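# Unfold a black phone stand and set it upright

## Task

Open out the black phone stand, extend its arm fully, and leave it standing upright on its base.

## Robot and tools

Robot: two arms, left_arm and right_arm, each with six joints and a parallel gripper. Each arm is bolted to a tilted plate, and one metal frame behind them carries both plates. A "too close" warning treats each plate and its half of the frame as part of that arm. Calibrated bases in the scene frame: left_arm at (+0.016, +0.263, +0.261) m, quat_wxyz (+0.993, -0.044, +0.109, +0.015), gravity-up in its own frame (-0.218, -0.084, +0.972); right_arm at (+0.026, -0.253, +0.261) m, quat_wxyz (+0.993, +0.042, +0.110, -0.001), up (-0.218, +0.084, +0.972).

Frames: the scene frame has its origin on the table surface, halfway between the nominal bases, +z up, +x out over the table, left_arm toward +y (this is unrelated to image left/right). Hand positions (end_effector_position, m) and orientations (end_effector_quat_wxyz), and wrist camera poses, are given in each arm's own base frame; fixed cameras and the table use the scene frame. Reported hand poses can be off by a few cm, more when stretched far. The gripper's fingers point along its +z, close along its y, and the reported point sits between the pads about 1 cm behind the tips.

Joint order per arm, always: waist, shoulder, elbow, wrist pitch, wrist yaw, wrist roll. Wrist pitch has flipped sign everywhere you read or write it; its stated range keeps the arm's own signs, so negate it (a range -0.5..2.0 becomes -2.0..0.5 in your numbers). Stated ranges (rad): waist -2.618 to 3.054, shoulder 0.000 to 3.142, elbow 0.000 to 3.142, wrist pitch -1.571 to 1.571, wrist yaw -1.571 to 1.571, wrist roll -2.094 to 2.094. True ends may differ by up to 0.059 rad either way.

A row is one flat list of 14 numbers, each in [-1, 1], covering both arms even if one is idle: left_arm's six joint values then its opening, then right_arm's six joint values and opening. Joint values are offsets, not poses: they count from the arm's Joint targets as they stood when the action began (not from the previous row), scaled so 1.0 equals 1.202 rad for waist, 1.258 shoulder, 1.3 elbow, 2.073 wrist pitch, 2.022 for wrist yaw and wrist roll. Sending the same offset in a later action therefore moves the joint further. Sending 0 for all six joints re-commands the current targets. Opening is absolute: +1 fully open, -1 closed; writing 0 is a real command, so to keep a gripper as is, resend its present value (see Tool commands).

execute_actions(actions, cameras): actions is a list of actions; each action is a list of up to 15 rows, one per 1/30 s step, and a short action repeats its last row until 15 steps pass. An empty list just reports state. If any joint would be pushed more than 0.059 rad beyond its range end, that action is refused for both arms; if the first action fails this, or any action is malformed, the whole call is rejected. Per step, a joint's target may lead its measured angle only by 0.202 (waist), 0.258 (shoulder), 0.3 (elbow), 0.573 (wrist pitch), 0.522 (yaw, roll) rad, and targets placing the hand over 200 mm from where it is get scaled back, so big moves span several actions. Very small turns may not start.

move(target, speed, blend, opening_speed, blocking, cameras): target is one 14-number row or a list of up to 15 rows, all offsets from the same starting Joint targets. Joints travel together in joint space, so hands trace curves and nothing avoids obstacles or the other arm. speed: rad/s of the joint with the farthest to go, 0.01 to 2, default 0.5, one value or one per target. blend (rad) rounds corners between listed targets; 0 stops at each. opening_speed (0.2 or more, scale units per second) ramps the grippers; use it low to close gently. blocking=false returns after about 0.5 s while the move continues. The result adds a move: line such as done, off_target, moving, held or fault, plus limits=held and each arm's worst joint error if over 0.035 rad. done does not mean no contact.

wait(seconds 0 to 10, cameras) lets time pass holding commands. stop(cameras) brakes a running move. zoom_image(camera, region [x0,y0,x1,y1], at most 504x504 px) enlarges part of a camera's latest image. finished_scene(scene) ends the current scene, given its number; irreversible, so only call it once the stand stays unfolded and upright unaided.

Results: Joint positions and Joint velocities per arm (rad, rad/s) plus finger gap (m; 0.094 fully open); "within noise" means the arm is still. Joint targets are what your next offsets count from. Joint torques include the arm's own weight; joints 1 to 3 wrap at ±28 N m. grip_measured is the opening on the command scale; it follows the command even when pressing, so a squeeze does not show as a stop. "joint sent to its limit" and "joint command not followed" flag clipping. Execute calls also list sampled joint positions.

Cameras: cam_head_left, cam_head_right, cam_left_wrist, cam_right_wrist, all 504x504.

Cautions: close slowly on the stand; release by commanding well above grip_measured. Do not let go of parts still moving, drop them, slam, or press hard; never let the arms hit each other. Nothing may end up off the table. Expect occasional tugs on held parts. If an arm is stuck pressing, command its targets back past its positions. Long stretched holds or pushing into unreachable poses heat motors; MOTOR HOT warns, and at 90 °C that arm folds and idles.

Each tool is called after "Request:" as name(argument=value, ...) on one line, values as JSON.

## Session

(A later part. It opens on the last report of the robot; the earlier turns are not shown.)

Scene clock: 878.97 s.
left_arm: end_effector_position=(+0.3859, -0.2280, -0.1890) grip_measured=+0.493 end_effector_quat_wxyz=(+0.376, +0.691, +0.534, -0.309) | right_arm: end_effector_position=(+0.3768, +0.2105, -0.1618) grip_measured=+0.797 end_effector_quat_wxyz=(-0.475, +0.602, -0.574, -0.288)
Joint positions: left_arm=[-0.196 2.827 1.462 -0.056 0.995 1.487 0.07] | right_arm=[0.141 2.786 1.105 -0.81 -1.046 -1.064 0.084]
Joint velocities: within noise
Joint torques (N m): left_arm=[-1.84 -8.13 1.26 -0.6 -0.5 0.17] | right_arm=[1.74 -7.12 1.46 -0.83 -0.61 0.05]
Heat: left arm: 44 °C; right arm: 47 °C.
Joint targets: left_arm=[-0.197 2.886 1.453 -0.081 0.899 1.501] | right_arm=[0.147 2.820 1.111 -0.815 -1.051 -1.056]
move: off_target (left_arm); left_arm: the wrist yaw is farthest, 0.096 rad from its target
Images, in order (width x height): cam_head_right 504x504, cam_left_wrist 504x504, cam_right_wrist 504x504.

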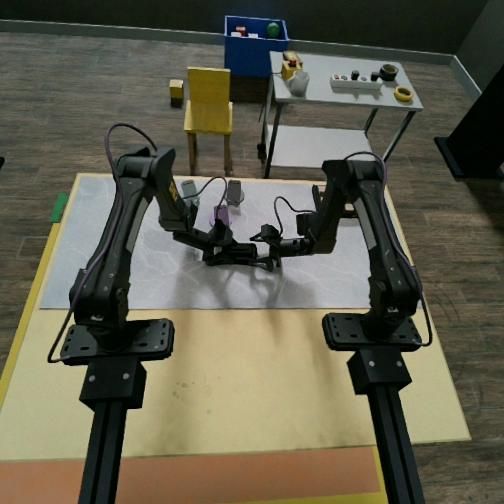

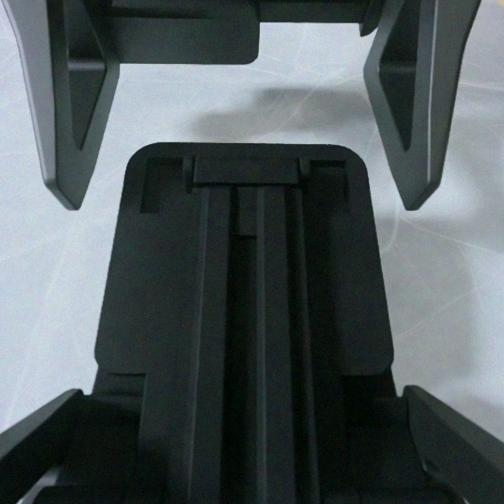

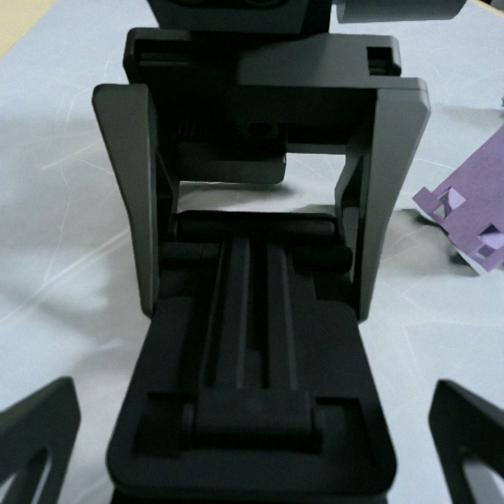

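Request:
move(target=[[0,0.0,0,0,0,0,0.1,0,0.018,0.01,0,0,0,0.8],[0,0.0,0,0,0,0,0.1,0,0.018,0.01,0,0,0,0.15]], speed=0.3, opening_speed=0.6, cameras=["cam_left_wrist","cam_right_wrist"])

Scene clock: 888.43 s.
left_arm: end_effector_position=(+0.3859, -0.2280, -0.1890) grip_measured=+0.493 end_effector_quat_wxyz=(+0.376, +0.691, +0.534, -0.309) | right_arm: end_effector_position=(+0.3776, +0.2101, -0.1686) grip_measured=+0.310 end_effector_quat_wxyz=(-0.473, +0.602, -0.576, -0.287)
Joint positions: left_arm=[-0.196 2.827 1.462 -0.056 0.995 1.487 0.07] | right_arm=[0.141 2.81 1.121 -0.816 -1.041 -1.062 0.062]
Joint velocities: within noise
Joint torques (N m): left_arm=[-1.8 -7.99 1.2 -0.57 -0.43 0.18] | right_arm=[1.84 -7.3 1.06 -0.77 -0.68 0.04]
Heat: left arm: 44 °C; right arm: 47 °C.
Joint targets: left_arm=[-0.197 2.886 1.453 -0.081 0.899 1.501] | right_arm=[0.147 2.843 1.124 -0.815 -1.050 -1.056]
move: off_target (left_arm); left_arm: the wrist yaw is farthest, 0.096 rad from its target
Images, in order (width x height): cam_left_wrist 504x504, cam_right_wrist 504x504.

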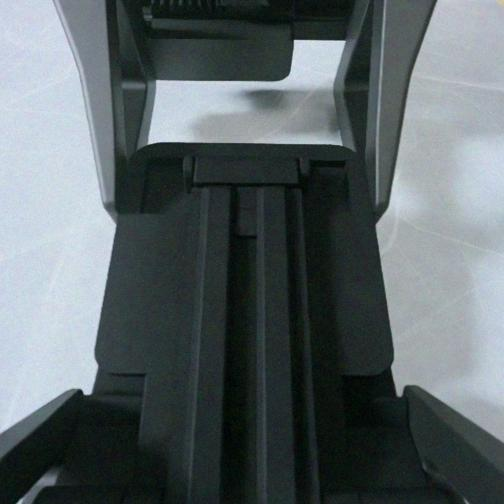

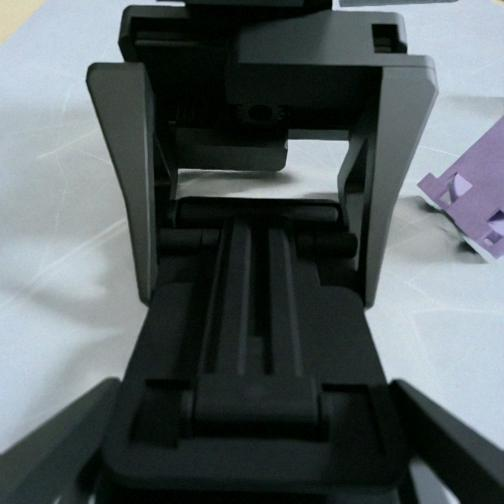

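Request:
move(target=[0,0.0,0,0,-0.045,0,0.1,0.04,-0.128,-0.0488,0.0591,0.0754,-0.006,-0.05], speed=0.2, cameras=["cam_left_wrist","cam_right_wrist"])

Scene clock: 916.43 s.
left_arm: end_effector_position=(+0.3859, -0.2276, -0.1895) grip_measured=+0.493 end_effector_quat_wxyz=(+0.375, +0.691, +0.535, -0.308) | right_arm: end_effector_position=(+0.3777, +0.2104, -0.1672) grip_measured=+0.310 end_effector_quat_wxyz=(-0.433, +0.615, -0.611, -0.246)
Joint positions: left_arm=[-0.196 2.827 1.462 -0.055 0.991 1.487 0.07] | right_arm=[0.179 2.714 1.066 -0.712 -0.894 -1.085 0.062]
Joint velocities: within noise
Joint torques (N m): left_arm=[-1.96 -8.17 1.28 -0.63 -1.39 0.15] | right_arm=[2.78 -12.03 0.51 -0.66 -0.58 0.13]
Heat: left arm: 44 °C; right arm: 46 °C.
Joint targets: left_arm=[-0.197 2.886 1.453 -0.081 0.808 1.501] | right_arm=[0.195 2.682 1.061 -0.693 -0.898 -1.068]
move: off_target (left_arm); left_arm: the wrist yaw is farthest, 0.183 rad from its target
Images, in order (width x height): cam_left_wrist 504x504, cam_right_wrist 504x504.

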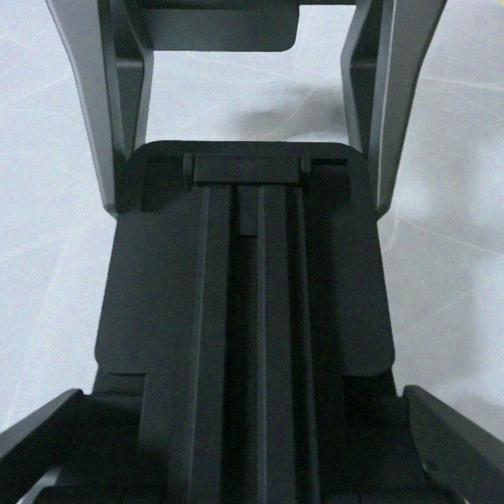

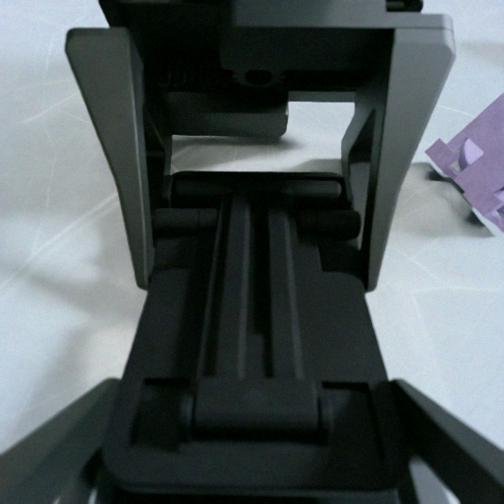

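Request:
move(target=[0,0.0,0,0,-0.03,0,0.1,0.04,-0.138,-0.0488,0.0591,0.06,-0.006,-0.05], speed=0.2, cameras=["cam_left_wrist","cam_right_wrist"])

Scene clock: 922.10 s.
left_arm: end_effector_position=(+0.3846, -0.2310, -0.1879) grip_measured=+0.493 end_effector_quat_wxyz=(+0.377, +0.690, +0.532, -0.313) | right_arm: end_effector_position=(+0.3760, +0.2091, -0.1580) grip_measured=+0.310 end_effector_quat_wxyz=(-0.377, +0.633, -0.650, -0.188)
Joint positions: left_arm=[-0.202 2.827 1.462 -0.059 1.001 1.48 0.07] | right_arm=[0.236 2.572 1.004 -0.566 -0.698 -1.096 0.062]
Joint velocities: within noise
Joint torques (N m): left_arm=[-1.28 -8.25 1.13 -0.62 -2.1 0.21] | right_arm=[2.18 -14.54 0.95 -0.76 -1.41 0.14]
Heat: left arm: 44 °C; right arm: 50 °C.
Joint targets: left_arm=[-0.197 2.886 1.453 -0.081 0.748 1.501] | right_arm=[0.243 2.508 0.997 -0.570 -0.777 -1.080]
move: off_target (left_arm, right_arm); left_arm: the wrist yaw is farthest, 0.254 rad from its target; right_arm: the wrist yaw is farthest, 0.078 rad from its target
Images, in order (width x height): cam_left_wrist 504x504, cam_right_wrist 504x504.

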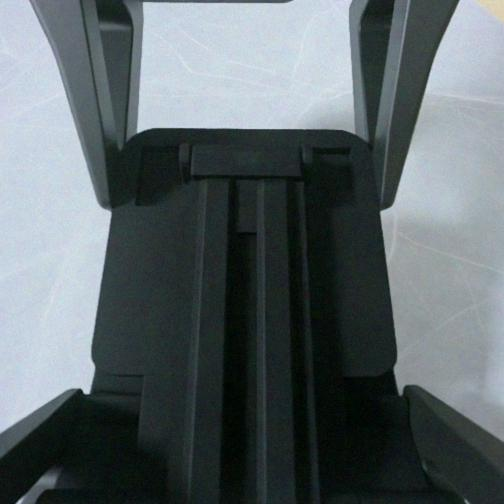

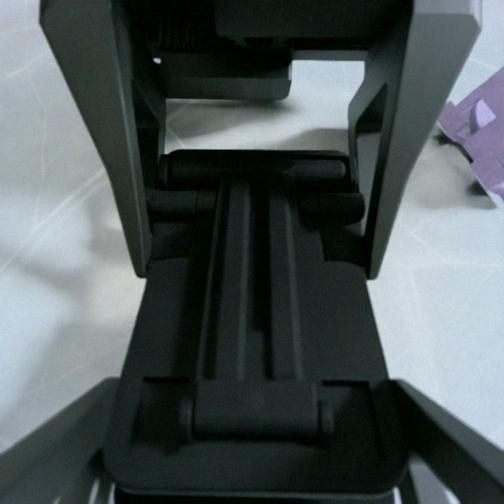

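Request:
move(target=[0,0.01,0,0,-0.03,0,0.1,0.05,-0.075,-0.002,0.06,0.075,0.012,-0.1], speed=0.2, cameras=["cam_left_wrist","cam_right_wrist"])

Scene clock: 928.30 s.
left_arm: end_effector_position=(+0.3846, -0.2309, -0.1881) grip_measured=+0.493 end_effector_quat_wxyz=(+0.376, +0.690, +0.533, -0.313) | right_arm: end_effector_position=(+0.3757, +0.2114, -0.1521) grip_measured=+0.310 end_effector_quat_wxyz=(-0.330, +0.644, -0.674, -0.145)
Joint positions: left_arm=[-0.202 2.827 1.462 -0.059 1 1.479 0.07] | right_arm=[0.293 2.486 0.999 -0.439 -0.548 -1.082 0.062]
Joint velocities: within noise
Joint torques (N m): left_arm=[-1.29 -7.01 1.32 -0.58 -2.74 0.28] | right_arm=[2.36 -15.16 1.59 -0.76 -1.38 0.27]
Heat: left arm: 44 °C; right arm: 52 °C.
Joint targets: left_arm=[-0.197 2.899 1.453 -0.081 0.687 1.501] | right_arm=[0.303 2.414 0.995 -0.446 -0.625 -1.056]
move: off_target (left_arm, right_arm); left_arm: the wrist yaw is farthest, 0.313 rad from its target; right_arm: the wrist yaw is farthest, 0.078 rad from its target
Images, in order (width x height): cam_left_wrist 504x504, cam_right_wrist 504x504.

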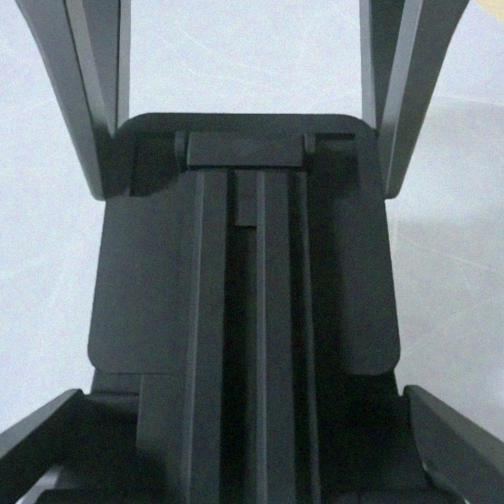

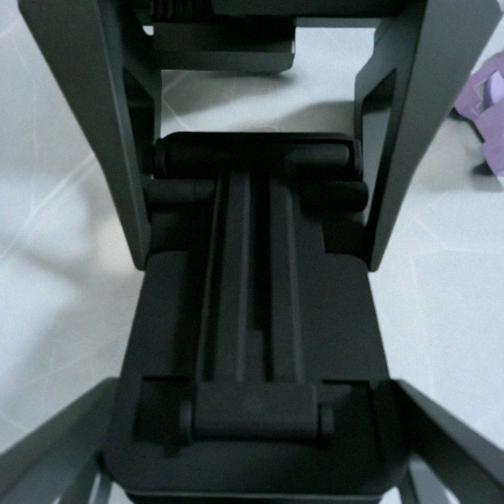

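Request:
move(target=[0,0,0,0,0,0,0.1,0.0674,-0.0906,-0.0038,0.0574,0.044,0.0129,-0.1], speed=0.2, cameras=["cam_left_wrist","cam_right_wrist"])

Scene clock: 934.70 s.
left_arm: end_effector_position=(+0.3832, -0.2335, -0.1861) grip_measured=+0.493 end_effector_quat_wxyz=(+0.379, +0.690, +0.529, -0.318) | right_arm: end_effector_position=(+0.3726, +0.2164, -0.1378) grip_measured=+0.310 end_effector_quat_wxyz=(-0.290, +0.651, -0.694, -0.103)
Joint positions: left_arm=[-0.206 2.827 1.462 -0.06 1.013 1.479 0.07] | right_arm=[0.361 2.388 0.994 -0.314 -0.403 -1.044 0.062]
Joint velocities: within noise
Joint torques (N m): left_arm=[-0.99 -7.12 1.36 -0.57 -2.87 0.31] | right_arm=[3.51 -16.57 2.35 -0.77 -1.96 0.13]
Heat: left arm: 44 °C; right arm: 54 °C.
Joint targets: left_arm=[-0.197 2.899 1.453 -0.081 0.687 1.501] | right_arm=[0.384 2.300 0.990 -0.327 -0.536 -1.030]
move: off_target (left_arm, right_arm); left_arm: the wrist yaw is farthest, 0.326 rad from its target; right_arm: the wrist yaw is farthest, 0.133 rad from its target
Images, in order (width x height): cam_left_wrist 504x504, cam_right_wrist 504x504.

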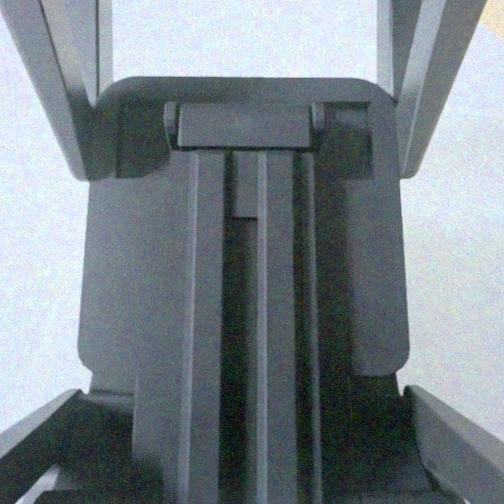

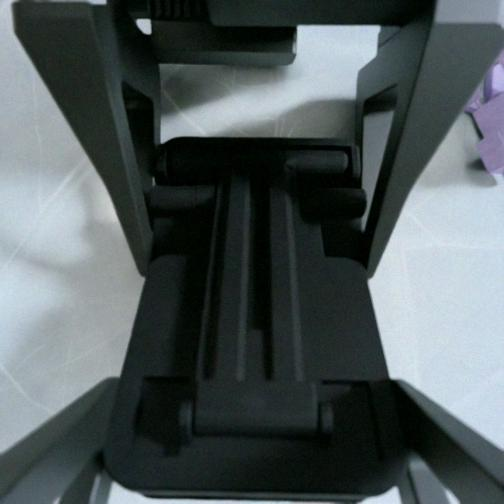

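Request:
move(target=[0,0,0,0,-0.01,0,0.1,0.088,-0.0636,0.0515,0.0878,0.0623,0.0312,-0.1], speed=0.2, cameras=["cam_left_wrist","cam_right_wrist"])

Scene clock: 948.27 s.
left_arm: end_effector_position=(+0.3821, -0.2347, -0.1853) grip_measured=+0.493 end_effector_quat_wxyz=(+0.380, +0.690, +0.526, -0.320) | right_arm: end_effector_position=(+0.3687, +0.2244, -0.1259) grip_measured=+0.310 end_effector_quat_wxyz=(+0.240, -0.654, +0.715, +0.054)
Joint positions: left_arm=[-0.208 2.827 1.462 -0.058 1.019 1.483 0.07] | right_arm=[0.447 2.317 1.03 -0.157 -0.237 -0.981 0.062]
Joint velocities: within noise
Joint torques (N m): left_arm=[-1.03 -6.86 1.14 -0.61 -3.19 0.21] | right_arm=[5.34 -17.28 5.76 -0.43 -2.32 0.09]
Heat: left arm: 43 °C; right arm: 65 °C.
Joint targets: left_arm=[-0.197 2.899 1.453 -0.081 0.667 1.501] | right_arm=[0.490 2.220 1.057 -0.145 -0.410 -0.967]
move: off_target (left_arm, right_arm); left_arm: the wrist yaw is farthest, 0.352 rad from its target; right_arm: the wrist yaw is farthest, 0.173 rad from its target
Images, in order (width x height): cam_left_wrist 504x504, cam_right_wrist 504x504.

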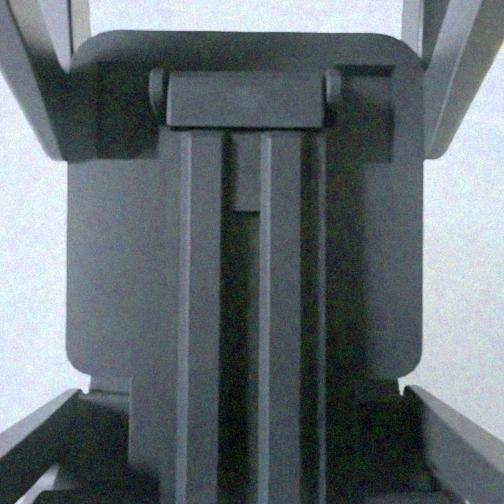

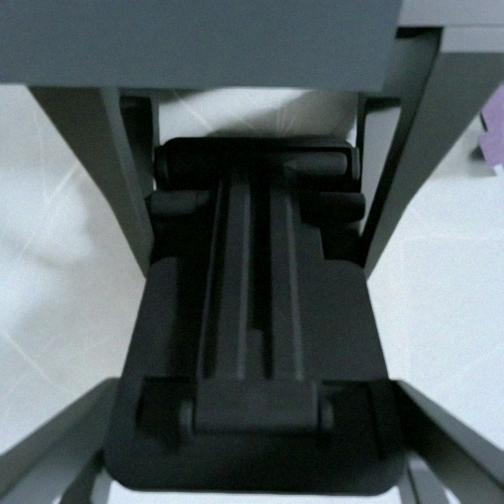

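Request:
move(target=[0,0.02,0,0,-0.01,0,0.1,0.054,-0.008,0.067,0.07,0.054,0.022,-0.2], speed=0.2, cameras=["cam_left_wrist","cam_right_wrist","cam_head_right"])

Request:
zoom_image(camera="cam_head_right", region=[190, 200, 290, 280])

Scene clock: 966.53 s.
left_arm: end_effector_position=(+0.3820, -0.2347, -0.1853) grip_measured=+0.493 end_effector_quat_wxyz=(+0.380, +0.690, +0.527, -0.321) | right_arm: end_effector_position=(+0.3686, +0.2302, -0.1202) grip_measured=+0.310 end_effector_quat_wxyz=(+0.199, -0.656, +0.728, +0.021)
Joint positions: left_arm=[-0.208 2.827 1.462 -0.058 1.019 1.482 0.07] | right_arm=[0.503 2.302 1.106 -0.008 -0.129 -0.939 0.062]
Joint velocities: within noise
Joint torques (N m): left_arm=[-0.79 -4.74 1.26 -0.61 -3.37 0.24] | right_arm=[6.2 -17.31 7.24 -0.45 -2.23 0.17]
Heat: left arm: 43 °C; right arm: 67 °C.
Joint targets: left_arm=[-0.197 2.924 1.453 -0.081 0.646 1.501] | right_arm=[0.555 2.209 1.144 0.000 -0.301 -0.923]
move: off_target (left_arm, right_arm); left_arm: the wrist yaw is farthest, 0.372 rad from its target; right_arm: the wrist yaw is farthest, 0.171 rad from its target
Images, in order (width x height): cam_head_right 504x504, cam_left_wrist 504x504, cam_right_wrist 504x504.

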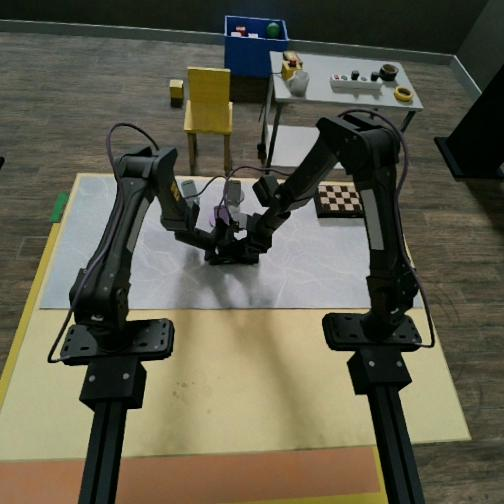

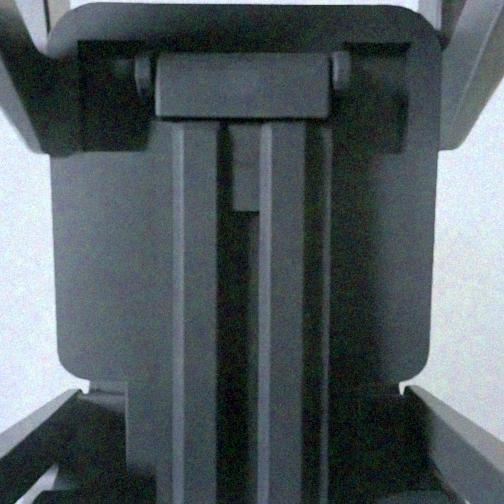

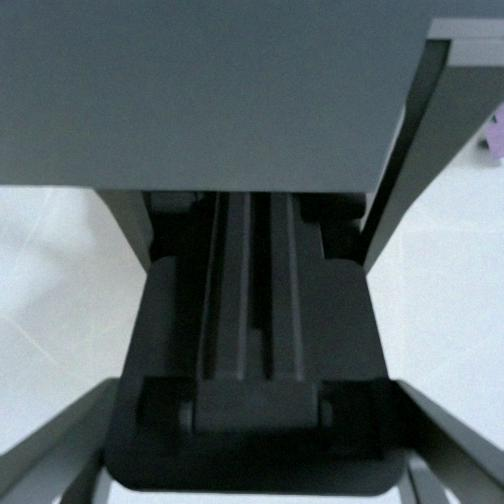

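Scaled by 5.040 from the camera's 504x504 image, which has a finer 720x720 frame.

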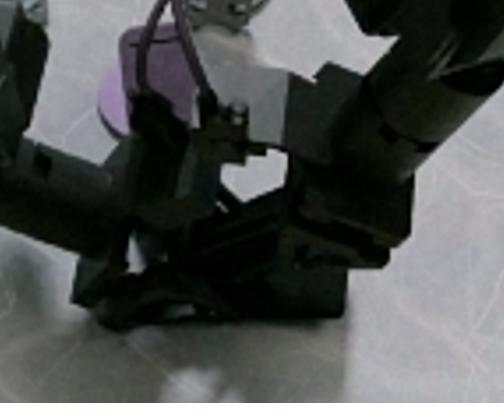

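Request:
move(target=[0,0.0,0,0,-0.01,0,0.1,0.09,-0.01,0.10,0.1,0.075,0.03,-0.2], speed=0.25, cameras=["cam_left_wrist","cam_right_wrist"])

Scene clock: 974.37 s.
left_arm: end_effector_position=(+0.3816, -0.2347, -0.1853) grip_measured=+0.493 end_effector_quat_wxyz=(+0.380, +0.691, +0.525, -0.321) | right_arm: end_effector_position=(+0.3662, +0.2427, -0.1090) grip_measured=+0.309 end_effector_quat_wxyz=(+0.149, -0.656, +0.739, -0.035)
Joint positions: left_arm=[-0.208 2.827 1.462 -0.055 1.02 1.488 0.07] | right_arm=[0.596 2.301 1.223 0.188 0.031 -0.861 0.062]
Joint velocities: within noise
Joint torques (N m): left_arm=[-0.72 -5.01 1.36 -0.59 -3.59 0.18] | right_arm=[7.49 -18.43 9.2 -0.22 -2.27 -0.08]
Heat: left arm: 42 °C; right arm: 69 °C.
Joint targets: left_arm=[-0.197 2.924 1.453 -0.081 0.626 1.501] | right_arm=[0.663 2.197 1.274 0.207 -0.149 -0.862]
move: off_target (left_arm, right_arm); left_arm: the wrist yaw is farthest, 0.394 rad from its target; right_arm: the wrist yaw is farthest, 0.181 rad from its target
Images, in order (width x height): cam_left_wrist 504x504, cam_right_wrist 504x504.

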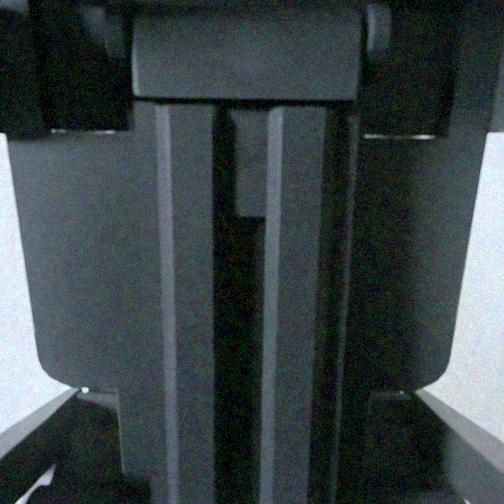

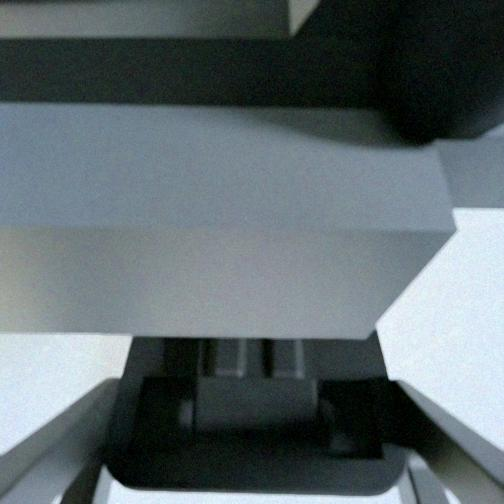

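Request:
move(target=[0,0.0,0,0,0.0,0,0.1,-0.045,-0.079,-0.0488,0.0169,0.02,-0.0119,-0.3], speed=0.2, cameras=["cam_left_wrist","cam_right_wrist"])

Scene clock: 999.00 s.
left_arm: end_effector_position=(+0.3783, -0.2407, -0.1844) grip_measured=+0.493 end_effector_quat_wxyz=(+0.379, +0.692, +0.521, -0.326) | right_arm: end_effector_position=(+0.3602, +0.2353, -0.0970) grip_measured=+0.309 end_effector_quat_wxyz=(+0.142, -0.654, +0.742, -0.034)
Joint positions: left_arm=[-0.222 2.827 1.462 -0.058 1.026 1.48 0.07] | right_arm=[0.588 2.249 1.195 0.225 0.029 -0.86 0.062]
Joint velocities: within noise
Joint torques (N m): left_arm=[0.12 -5.05 1.29 -0.62 -3.58 0.23] | right_arm=[3.78 -21.87 5.96 -0.21 -1.74 -0.34]
Heat: left arm: 45 °C; right arm: 66 °C.
Joint targets: left_arm=[-0.197 2.924 1.453 -0.081 0.626 1.501] | right_arm=[0.609 2.098 1.210 0.242 -0.109 -0.886]
move: off_target (left_arm, right_arm); left_arm: the wrist yaw is farthest, 0.400 rad from its target; right_arm: the shoulder is farthest, 0.151 rad from its target
Images, in order (width x height): cam_left_wrist 504x504, cam_right_wrist 504x504.

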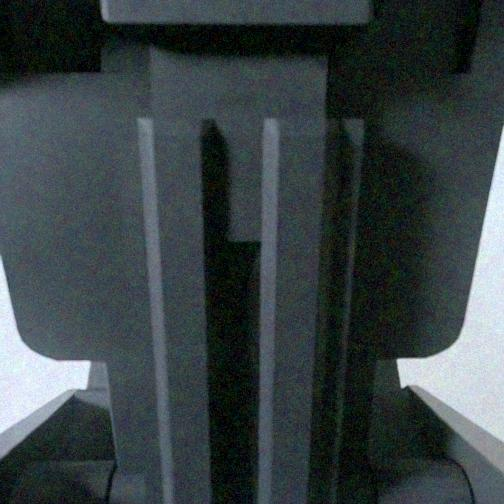

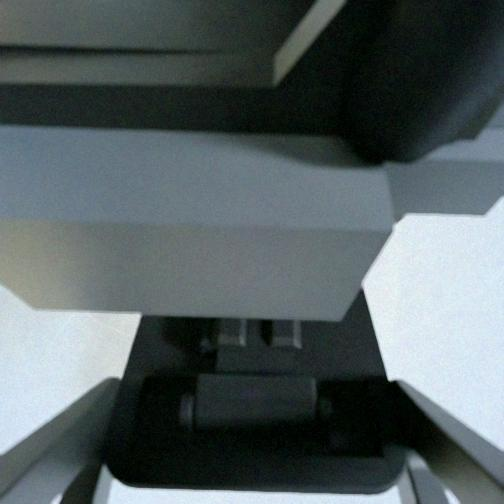

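Request:
move(target=[0,0.0,0,0,0.0,0,0.1,-0.031,-0.105,-0.07,0.0241,0,-0.0173,-0.3], speed=0.25, cameras=["cam_left_wrist","cam_right_wrist"])

Scene clock: 1006.13 s.
left_arm: end_effector_position=(+0.3782, -0.2448, -0.1834) grip_measured=+0.489 end_effector_quat_wxyz=(+0.381, +0.692, +0.519, -0.328) | right_arm: end_effector_position=(+0.3459, +0.2170, -0.0487) grip_measured=+0.309 end_effector_quat_wxyz=(+0.149, -0.656, +0.739, -0.025)
Joint positions: left_arm=[-0.231 2.828 1.463 -0.071 1.03 1.466 0.07] | right_arm=[0.558 2.054 1.106 0.319 0 -0.894 0.061]
Joint velocities: within noise
Joint torques (N m): left_arm=[1.09 -5.16 1.2 -0.49 -3.64 0.39] | right_arm=[2.96 -16.18 6.53 -0.63 -1.41 -0.32]
Heat: left arm: 46 °C; right arm: 76 °C. Fold the right arm in close to its base, or ease its load, before you think long.
Joint targets: left_arm=[-0.197 2.924 1.453 -0.081 0.626 1.501] | right_arm=[0.572 1.966 1.120 0.292 -0.109 -0.921]
MOTOR HOT: the shoulder of the right arm reports 76 °C; the controller's stop level is 90 °C. To cool a motor, set the load down, stop pushing, or move to a pose that needs little force.
move: off_target (left_arm, right_arm); left_arm: the wrist yaw is farthest, 0.404 rad from its target; right_arm: the wrist yaw is farthest, 0.109 rad from its target
Images, in order (width x height): cam_left_wrist 504x504, cam_right_wrist 504x504.

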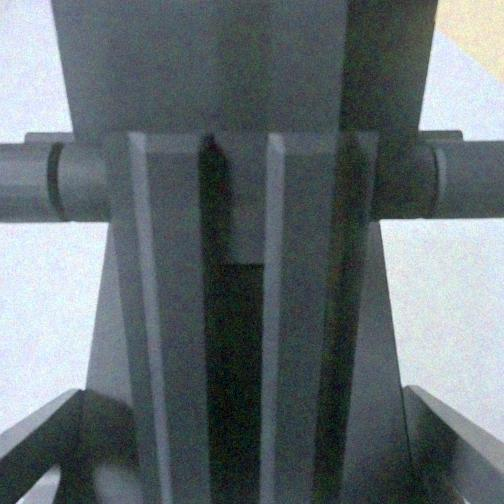

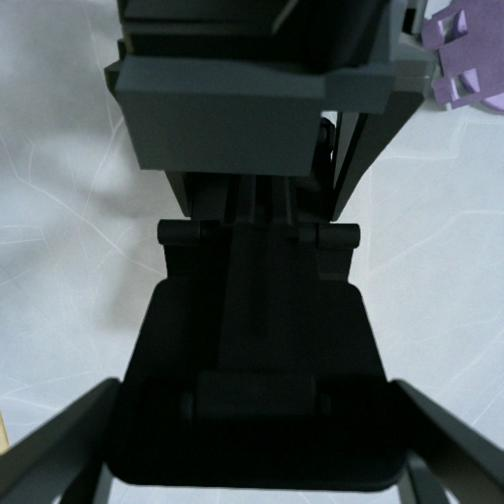

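Request:
move(target=[0,-0.03,0,0,0.1,0,0.1,-0.008,0.07,-0.01,0,0.05,0,-0.3], speed=0.4, cameras=["cam_left_wrist"])

Scene clock: 1010.83 s.
left_arm: end_effector_position=(+0.3789, -0.2451, -0.1816) grip_measured=+0.489 end_effector_quat_wxyz=(+0.385, +0.690, +0.516, -0.330) | right_arm: end_effector_position=(+0.3461, +0.2144, -0.0503) grip_measured=+0.309 end_effector_quat_wxyz=(+0.146, -0.657, +0.739, -0.031)
Joint positions: left_arm=[-0.229 2.828 1.463 -0.077 1.04 1.467 0.07] | right_arm=[0.558 2.056 1.103 0.319 0.012 -0.897 0.061]
Joint velocities: within noise
Joint torques (N m): left_arm=[0.83 -8.31 1.32 -0.4 -1.64 0.38] | right_arm=[2.25 -9.59 5.27 -0.62 -0.32 -0.32]
Heat: left arm: 47 °C; right arm: 73 °C. Fold the right arm in close to its base, or ease its load, before you think long.
Joint targets: left_arm=[-0.197 2.886 1.453 -0.082 0.829 1.501] | right_arm=[0.562 2.054 1.106 0.292 -0.008 -0.921]
MOTOR HOT: still on. The shoulder of the right arm reports 73 °C.
move: off_target (left_arm); left_arm: the wrist yaw is farthest, 0.212 rad from its target
Images, in order (width x height): cam_left_wrist 504x504.

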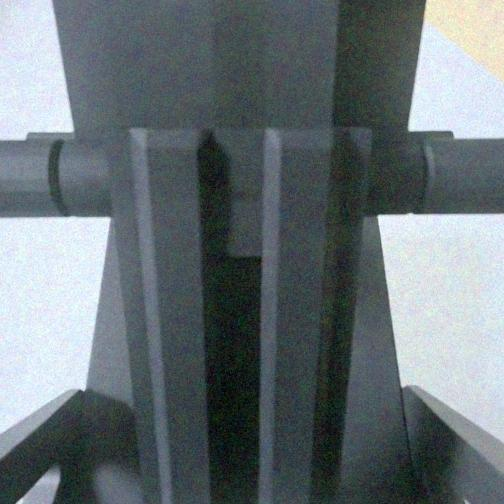

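Request:
move(target=[0.0,0.015,0,0,-0.06,0,0.1,0.055,-0.03,0.045,0.015,-0.03,0,-0.3], speed=0.2, cameras=["cam_left_wrist","cam_right_wrist"])

Scene clock: 1025.23 s.
left_arm: end_effector_position=(+0.3783, -0.2451, -0.1815) grip_measured=+0.489 end_effector_quat_wxyz=(+0.386, +0.692, +0.514, -0.330) | right_arm: end_effector_position=(+0.3439, +0.2205, -0.0484) grip_measured=+0.309 end_effector_quat_wxyz=(+0.144, -0.662, +0.735, -0.040)
Joint positions: left_arm=[-0.229 2.828 1.463 -0.074 1.042 1.474 0.07] | right_arm=[0.583 2.056 1.114 0.33 0.035 -0.889 0.061]
Joint velocities: within noise
Joint torques (N m): left_arm=[0.84 -6.69 1.18 -0.44 -2.99 0.33] | right_arm=[5.46 -12.49 9.96 -0.44 -1.35 -0.42]
Heat: left arm: 42 °C; right arm: 66 °C.
Joint targets: left_arm=[-0.197 2.905 1.453 -0.081 0.707 1.501] | right_arm=[0.628 2.016 1.165 0.323 -0.069 -0.921]
MOTOR HOT: cleared for the motors of the right arm.
move: off_target (left_arm, right_arm); left_arm: the wrist yaw is farthest, 0.334 rad from its target; right_arm: the wrist yaw is farthest, 0.103 rad from its target
Images, in order (width x height): cam_left_wrist 504x504, cam_right_wrist 504x504.

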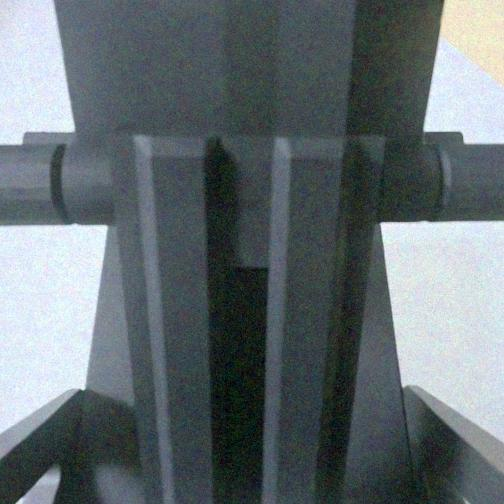

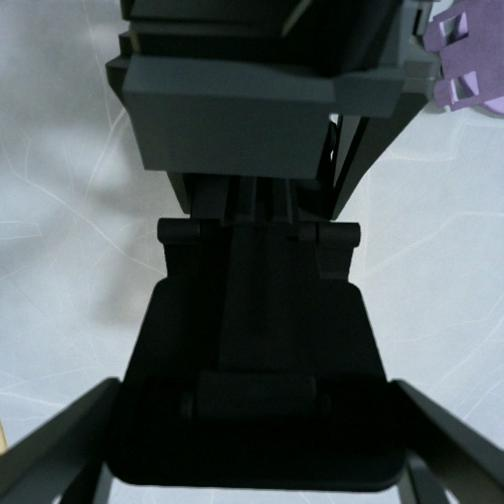

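Request:
move(target=[0.0,0.0,0,0,-0.04,0,0.1,-0.035,0.03,-0.035,0.0,0.05,0,-0.3], speed=0.2, cameras=["cam_left_wrist","cam_right_wrist","cam_head_right"])

Request:
zoom_image(camera="cam_head_right", region=[190, 200, 290, 280])

Scene clock: 1032.77 s.
left_arm: end_effector_position=(+0.3789, -0.2440, -0.1834) grip_measured=+0.489 end_effector_quat_wxyz=(+0.382, +0.692, +0.518, -0.326) | right_arm: end_effector_position=(+0.3452, +0.2148, -0.0500) grip_measured=+0.309 end_effector_quat_wxyz=(+0.138, -0.660, +0.737, -0.051)
Joint positions: left_arm=[-0.229 2.828 1.463 -0.072 1.029 1.469 0.07] | right_arm=[0.58 2.06 1.114 0.335 0.058 -0.889 0.061]
Joint velocities: within noise
Joint torques (N m): left_arm=[0.83 -6.63 1.18 -0.49 -3.69 0.36] | right_arm=[2.21 -10 5.64 -0.48 -0.38 -0.4]
Heat: left arm: 43 °C; right arm: 67 °C.
Joint targets: left_arm=[-0.197 2.905 1.453 -0.081 0.626 1.501] | right_arm=[0.586 2.054 1.119 0.323 0.033 -0.921]
move: off_target (left_arm); left_arm: the wrist yaw is farthest, 0.403 rad from its target
Images, in order (width x height): cam_head_right 504x504, cam_left_wrist 504x504, cam_right_wrist 504x504.

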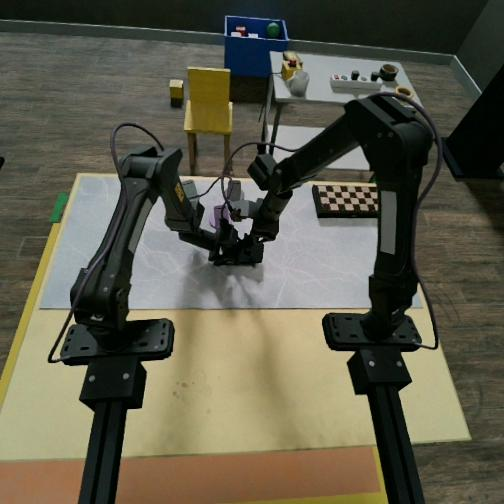

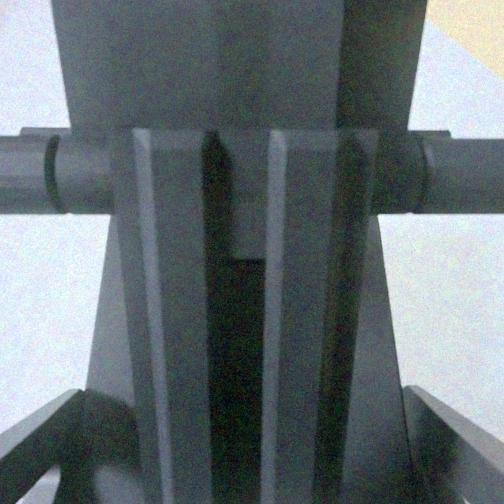

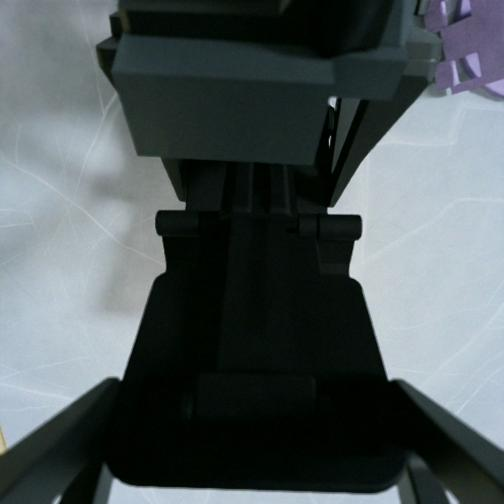

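Scaled by 5.040 from the camera's 504x504 image, which has a finer 720x720 frame.

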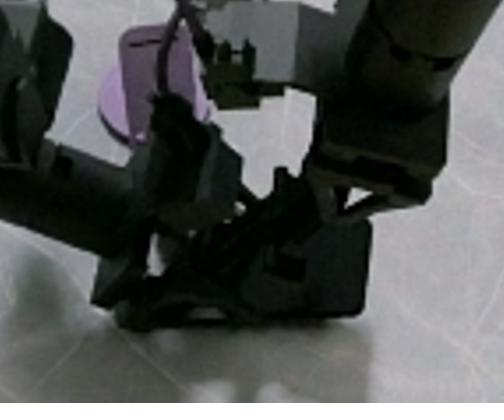

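Request:
move(target=[[0.0,-0.015,0,0,0.1,0,0.1,0,0,0,0,0,0,0.5],[0.0,-0.015,0,0,0.1,0,0.1,-0.03,-0.12,-0.05,0.0,0,0,0.5],[0.0,-0.015,0,0,0.1,0,0.1,-0.45,-0.1,-0.05,0.0,-0.1,0,0.5]], speed=0.5, opening_speed=1)

Request:
zoom_image(camera="cam_head_right", region=[190, 200, 290, 280])

Scene clock: 1060.43 s.
left_arm: end_effector_position=(+0.3828, -0.2396, -0.1910) grip_measured=+0.489 end_effector_quat_wxyz=(+0.371, +0.700, +0.528, -0.305) | right_arm: end_effector_position=(+0.4115, +0.0453, -0.0032) grip_measured=+0.497 end_effector_quat_wxyz=(+0.211, -0.464, +0.860, -0.018)
Joint positions: left_arm=[-0.229 2.828 1.463 -0.075 0.975 1.471 0.07] | right_arm=[0.043 1.916 1.072 0.325 -0.15 -0.915 0.07]
Joint velocities: within noise
Joint torques (N m): left_arm=[0.77 -8.1 1.17 -0.49 -1.02 0.33] | right_arm=[1.01 -8.47 3.92 -0.47 -0.35 -0.12]
Heat: left arm: 48 °C; right arm: 57 °C.
Joint targets: left_arm=[-0.197 2.886 1.453 -0.081 0.829 1.501] | right_arm=[0.045 1.928 1.054 0.324 -0.169 -0.921]
move: off_target (left_arm); left_arm: the wrist yaw is farthest, 0.147 rad from its target

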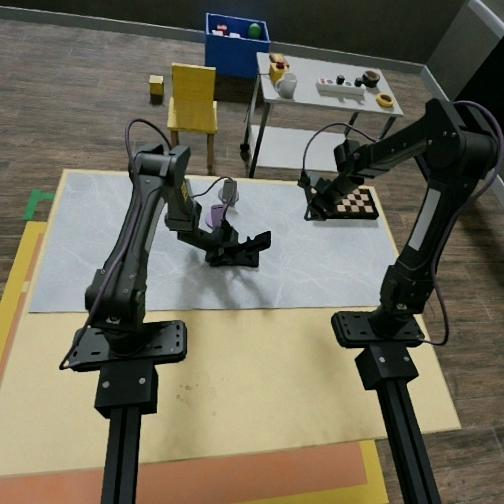

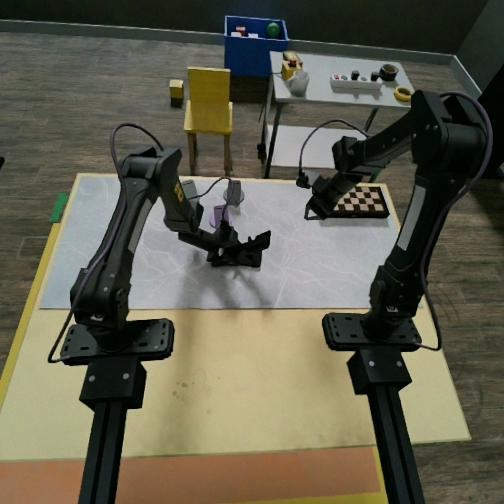

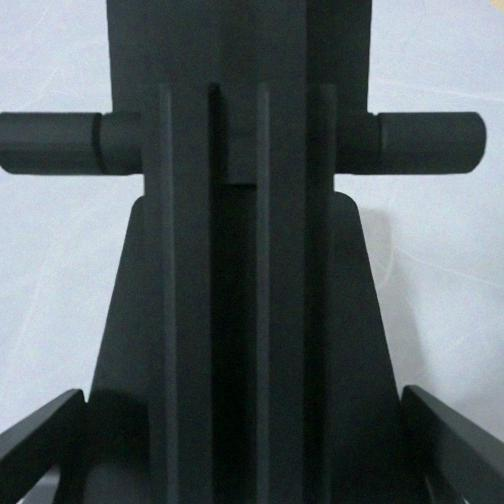

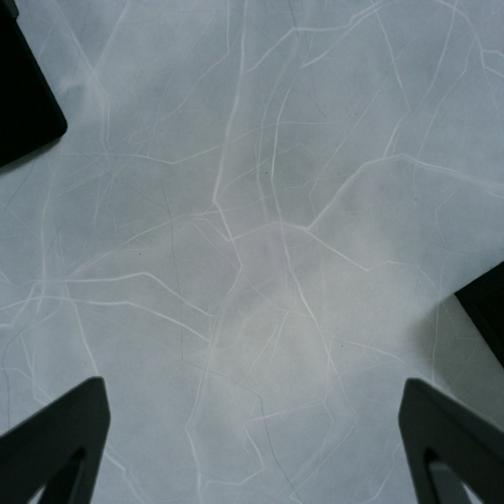

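Scaled by 5.040 from the camera's 504x504 image, which has a finer 720x720 frame.

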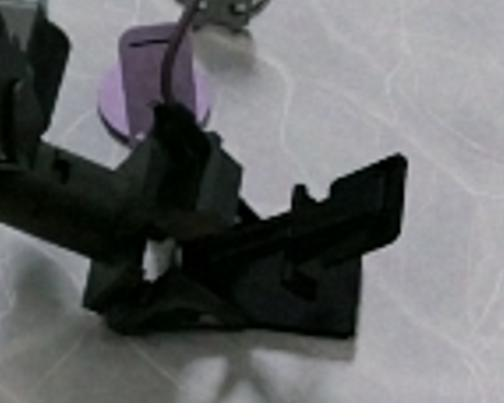

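Request:
move(target=[[-0.02,0,0,0,0.075,0,0.1,0,0,0,0,0,0,0.5],[-0.02,0,0,0,0.075,0,0.75,0,0,0,0,0,0,0.5],[-0.0233,0.0509,0.0746,-0.0193,0.1607,-0.0242,0.75,0,0,0,0,0,0,0.5]], speed=0.25, opening_speed=0.6)

Request:
zoom_image(camera="cam_head_right", region=[190, 200, 290, 280])

Scene clock: 1105.50 s.
left_arm: end_effector_position=(+0.3809, -0.2531, -0.1858) grip_measured=+0.748 end_effector_quat_wxyz=(+0.415, +0.673, +0.492, -0.365) | right_arm: end_effector_position=(+0.4115, +0.0454, -0.0032) grip_measured=+0.497 end_effector_quat_wxyz=(+0.211, -0.464, +0.860, -0.017)
Joint positions: left_arm=[-0.225 2.911 1.541 -0.108 1.149 1.454 0.082] | right_arm=[0.043 1.916 1.072 0.325 -0.15 -0.915 0.07]
Joint velocities: within noise
Joint torques (N m): left_arm=[-1.73 -9.85 2.71 -0.53 0.55 -0.01] | right_arm=[0.95 -8.39 4 -0.45 -0.35 -0.1]
Heat: left arm: 40 °C; right arm: 57 °C.
Joint targets: left_arm=[-0.225 2.950 1.550 -0.121 1.153 1.452] | right_arm=[0.045 1.928 1.054 0.324 -0.169 -0.921]
move: off_target (left_arm); target 2's new numbers were sent with left_arm's shoulder 0.054 rad from that target; left_arm: the shoulder is farthest, 0.039 rad from its target

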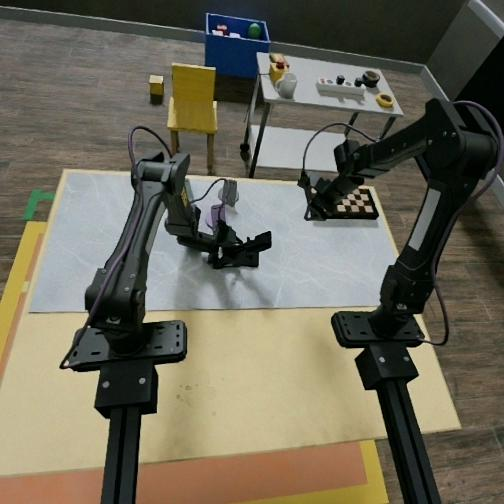

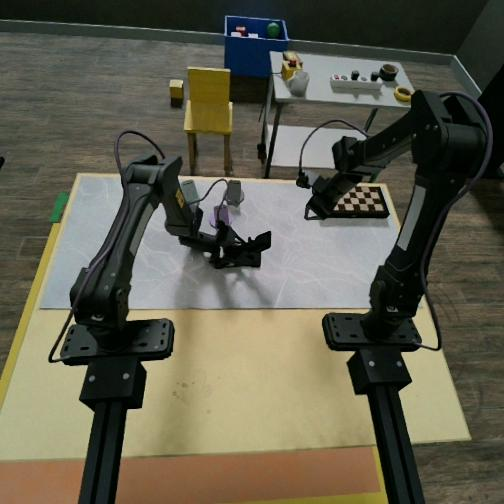

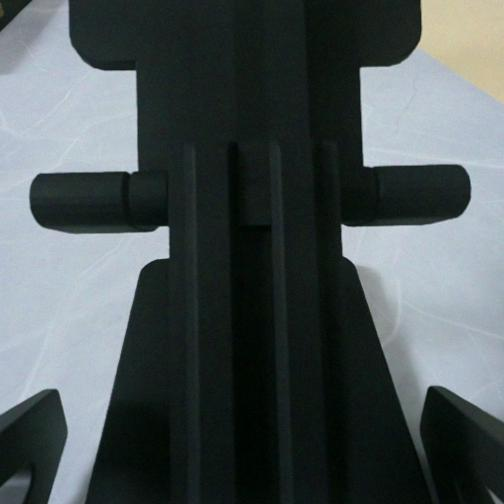

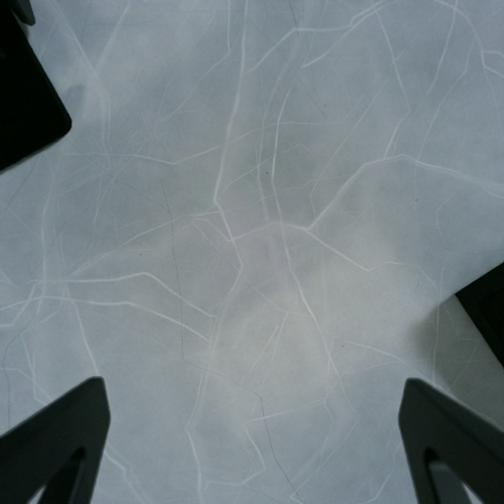

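Scaled by 5.040 from the camera's 504x504 image, which has a finer 720x720 frame.

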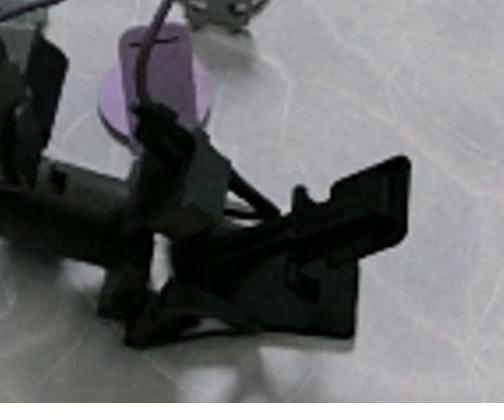

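Request:
move(target=[[0,0.016,0,0,-0.003,0,0.75,0,0,0,0,0,0,0.5],[0,0.016,0,0,-0.003,0,0.2,0,0,0,0,0,0,0.5]], speed=0.25, opening_speed=0.6, cameras=["cam_left_wrist"])

Scene clock: 1112.63 s.
left_arm: end_effector_position=(+0.3787, -0.2549, -0.1843) grip_measured=+0.457 end_effector_quat_wxyz=(+0.423, +0.668, +0.484, -0.375) | right_arm: end_effector_position=(+0.4115, +0.0454, -0.0032) grip_measured=+0.497 end_effector_quat_wxyz=(+0.211, -0.464, +0.860, -0.017)
Joint positions: left_arm=[-0.225 2.923 1.546 -0.119 1.181 1.453 0.068] | right_arm=[0.043 1.916 1.072 0.325 -0.15 -0.915 0.07]
Joint velocities: within noise
Joint torques (N m): left_arm=[-1.76 -9.17 2.11 -0.43 0.22 0] | right_arm=[1.06 -8.35 4 -0.46 -0.39 -0.13]
Heat: left arm: 41 °C; right arm: 57 °C.
Joint targets: left_arm=[-0.225 2.970 1.550 -0.121 1.147 1.452] | right_arm=[0.045 1.928 1.054 0.324 -0.169 -0.921]
move: off_target (left_arm); target 2's new numbers were sent with left_arm's shoulder 0.051 rad from that target; left_arm: the shoulder is farthest, 0.047 rad from its target
Images, in order (width x height): cam_left_wrist 504x504.

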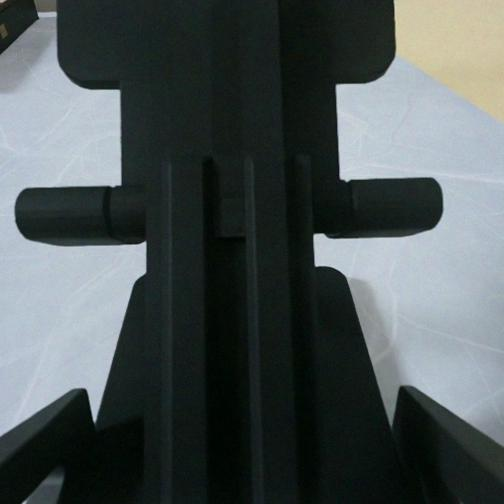

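Request:
move(target=[[0,0,0,0,0,0,0.75,0,0,0,0,0,0,0.5],[-0.0108,-0.075,-0.0331,-0.0029,-0.0455,-0.005,0.75,0,0,0,0,0,0,0.5]], speed=0.25, opening_speed=1, cameras=["cam_left_wrist"])

Scene clock: 1126.23 s.
left_arm: end_effector_position=(+0.3832, -0.2523, -0.1893) grip_measured=+0.748 end_effector_quat_wxyz=(+0.403, +0.681, +0.506, -0.344) | right_arm: end_effector_position=(+0.4115, +0.0454, -0.0032) grip_measured=+0.497 end_effector_quat_wxyz=(+0.211, -0.464, +0.860, -0.017)
Joint positions: left_arm=[-0.233 2.892 1.517 -0.13 1.09 1.432 0.082] | right_arm=[0.043 1.916 1.072 0.325 -0.15 -0.915 0.07]
Joint velocities: within noise
Joint torques (N m): left_arm=[-2.21 -14.87 1.33 -0.37 0.21 0.09] | right_arm=[1.06 -8.35 4.12 -0.42 -0.38 -0.07]
Heat: left arm: 41 °C; right arm: 57 °C.
Joint targets: left_arm=[-0.238 2.876 1.507 -0.127 1.055 1.442] | right_arm=[0.045 1.928 1.054 0.324 -0.169 -0.921]
move: done
Images, in order (width x height): cam_left_wrist 504x504.

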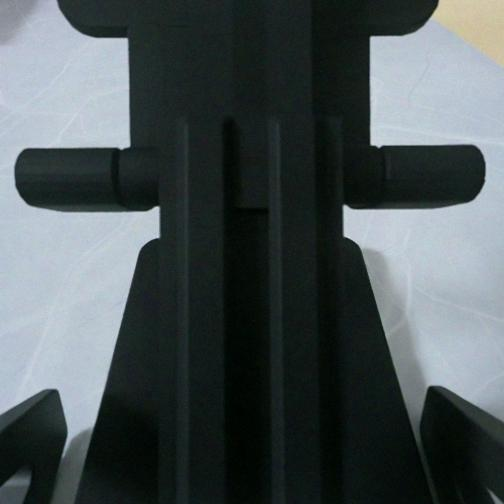

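Request:
move(target=[[0,0,-0.0085,0,-0.008,0,0.75,0,0,0,0,0,0,0.5],[0,0,-0.0085,0,-0.008,0,0.1,0,0,0,0,0,0,0.5]], speed=0.25, opening_speed=0.6, cameras=["cam_left_wrist"])

Scene clock: 1135.37 s.
left_arm: end_effector_position=(+0.3826, -0.2510, -0.1905) grip_measured=+0.492 end_effector_quat_wxyz=(+0.399, +0.683, +0.509, -0.339) | right_arm: end_effector_position=(+0.4115, +0.0454, -0.0032) grip_measured=+0.497 end_effector_quat_wxyz=(+0.211, -0.464, +0.860, -0.017)
Joint positions: left_arm=[-0.233 2.885 1.507 -0.13 1.074 1.434 0.07] | right_arm=[0.043 1.916 1.072 0.325 -0.15 -0.915 0.07]
Joint velocities: within noise
Joint torques (N m): left_arm=[-2.35 -13.97 1.03 -0.44 0.17 0.1] | right_arm=[1.1 -8.39 3.95 -0.47 -0.41 -0.12]
Heat: left arm: 43 °C; right arm: 57 °C.
Joint targets: left_arm=[-0.238 2.876 1.496 -0.128 1.039 1.442] | right_arm=[0.045 1.928 1.054 0.324 -0.169 -0.921]
move: off_target (left_arm); target 2's new numbers were sent with left_arm's wrist yaw 0.038 rad from that target; left_arm: the wrist yaw is farthest, 0.036 rad from its target
Images, in order (width x height): cam_left_wrist 504x504.

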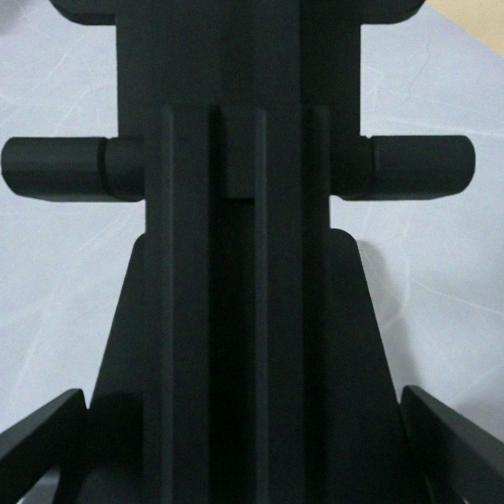

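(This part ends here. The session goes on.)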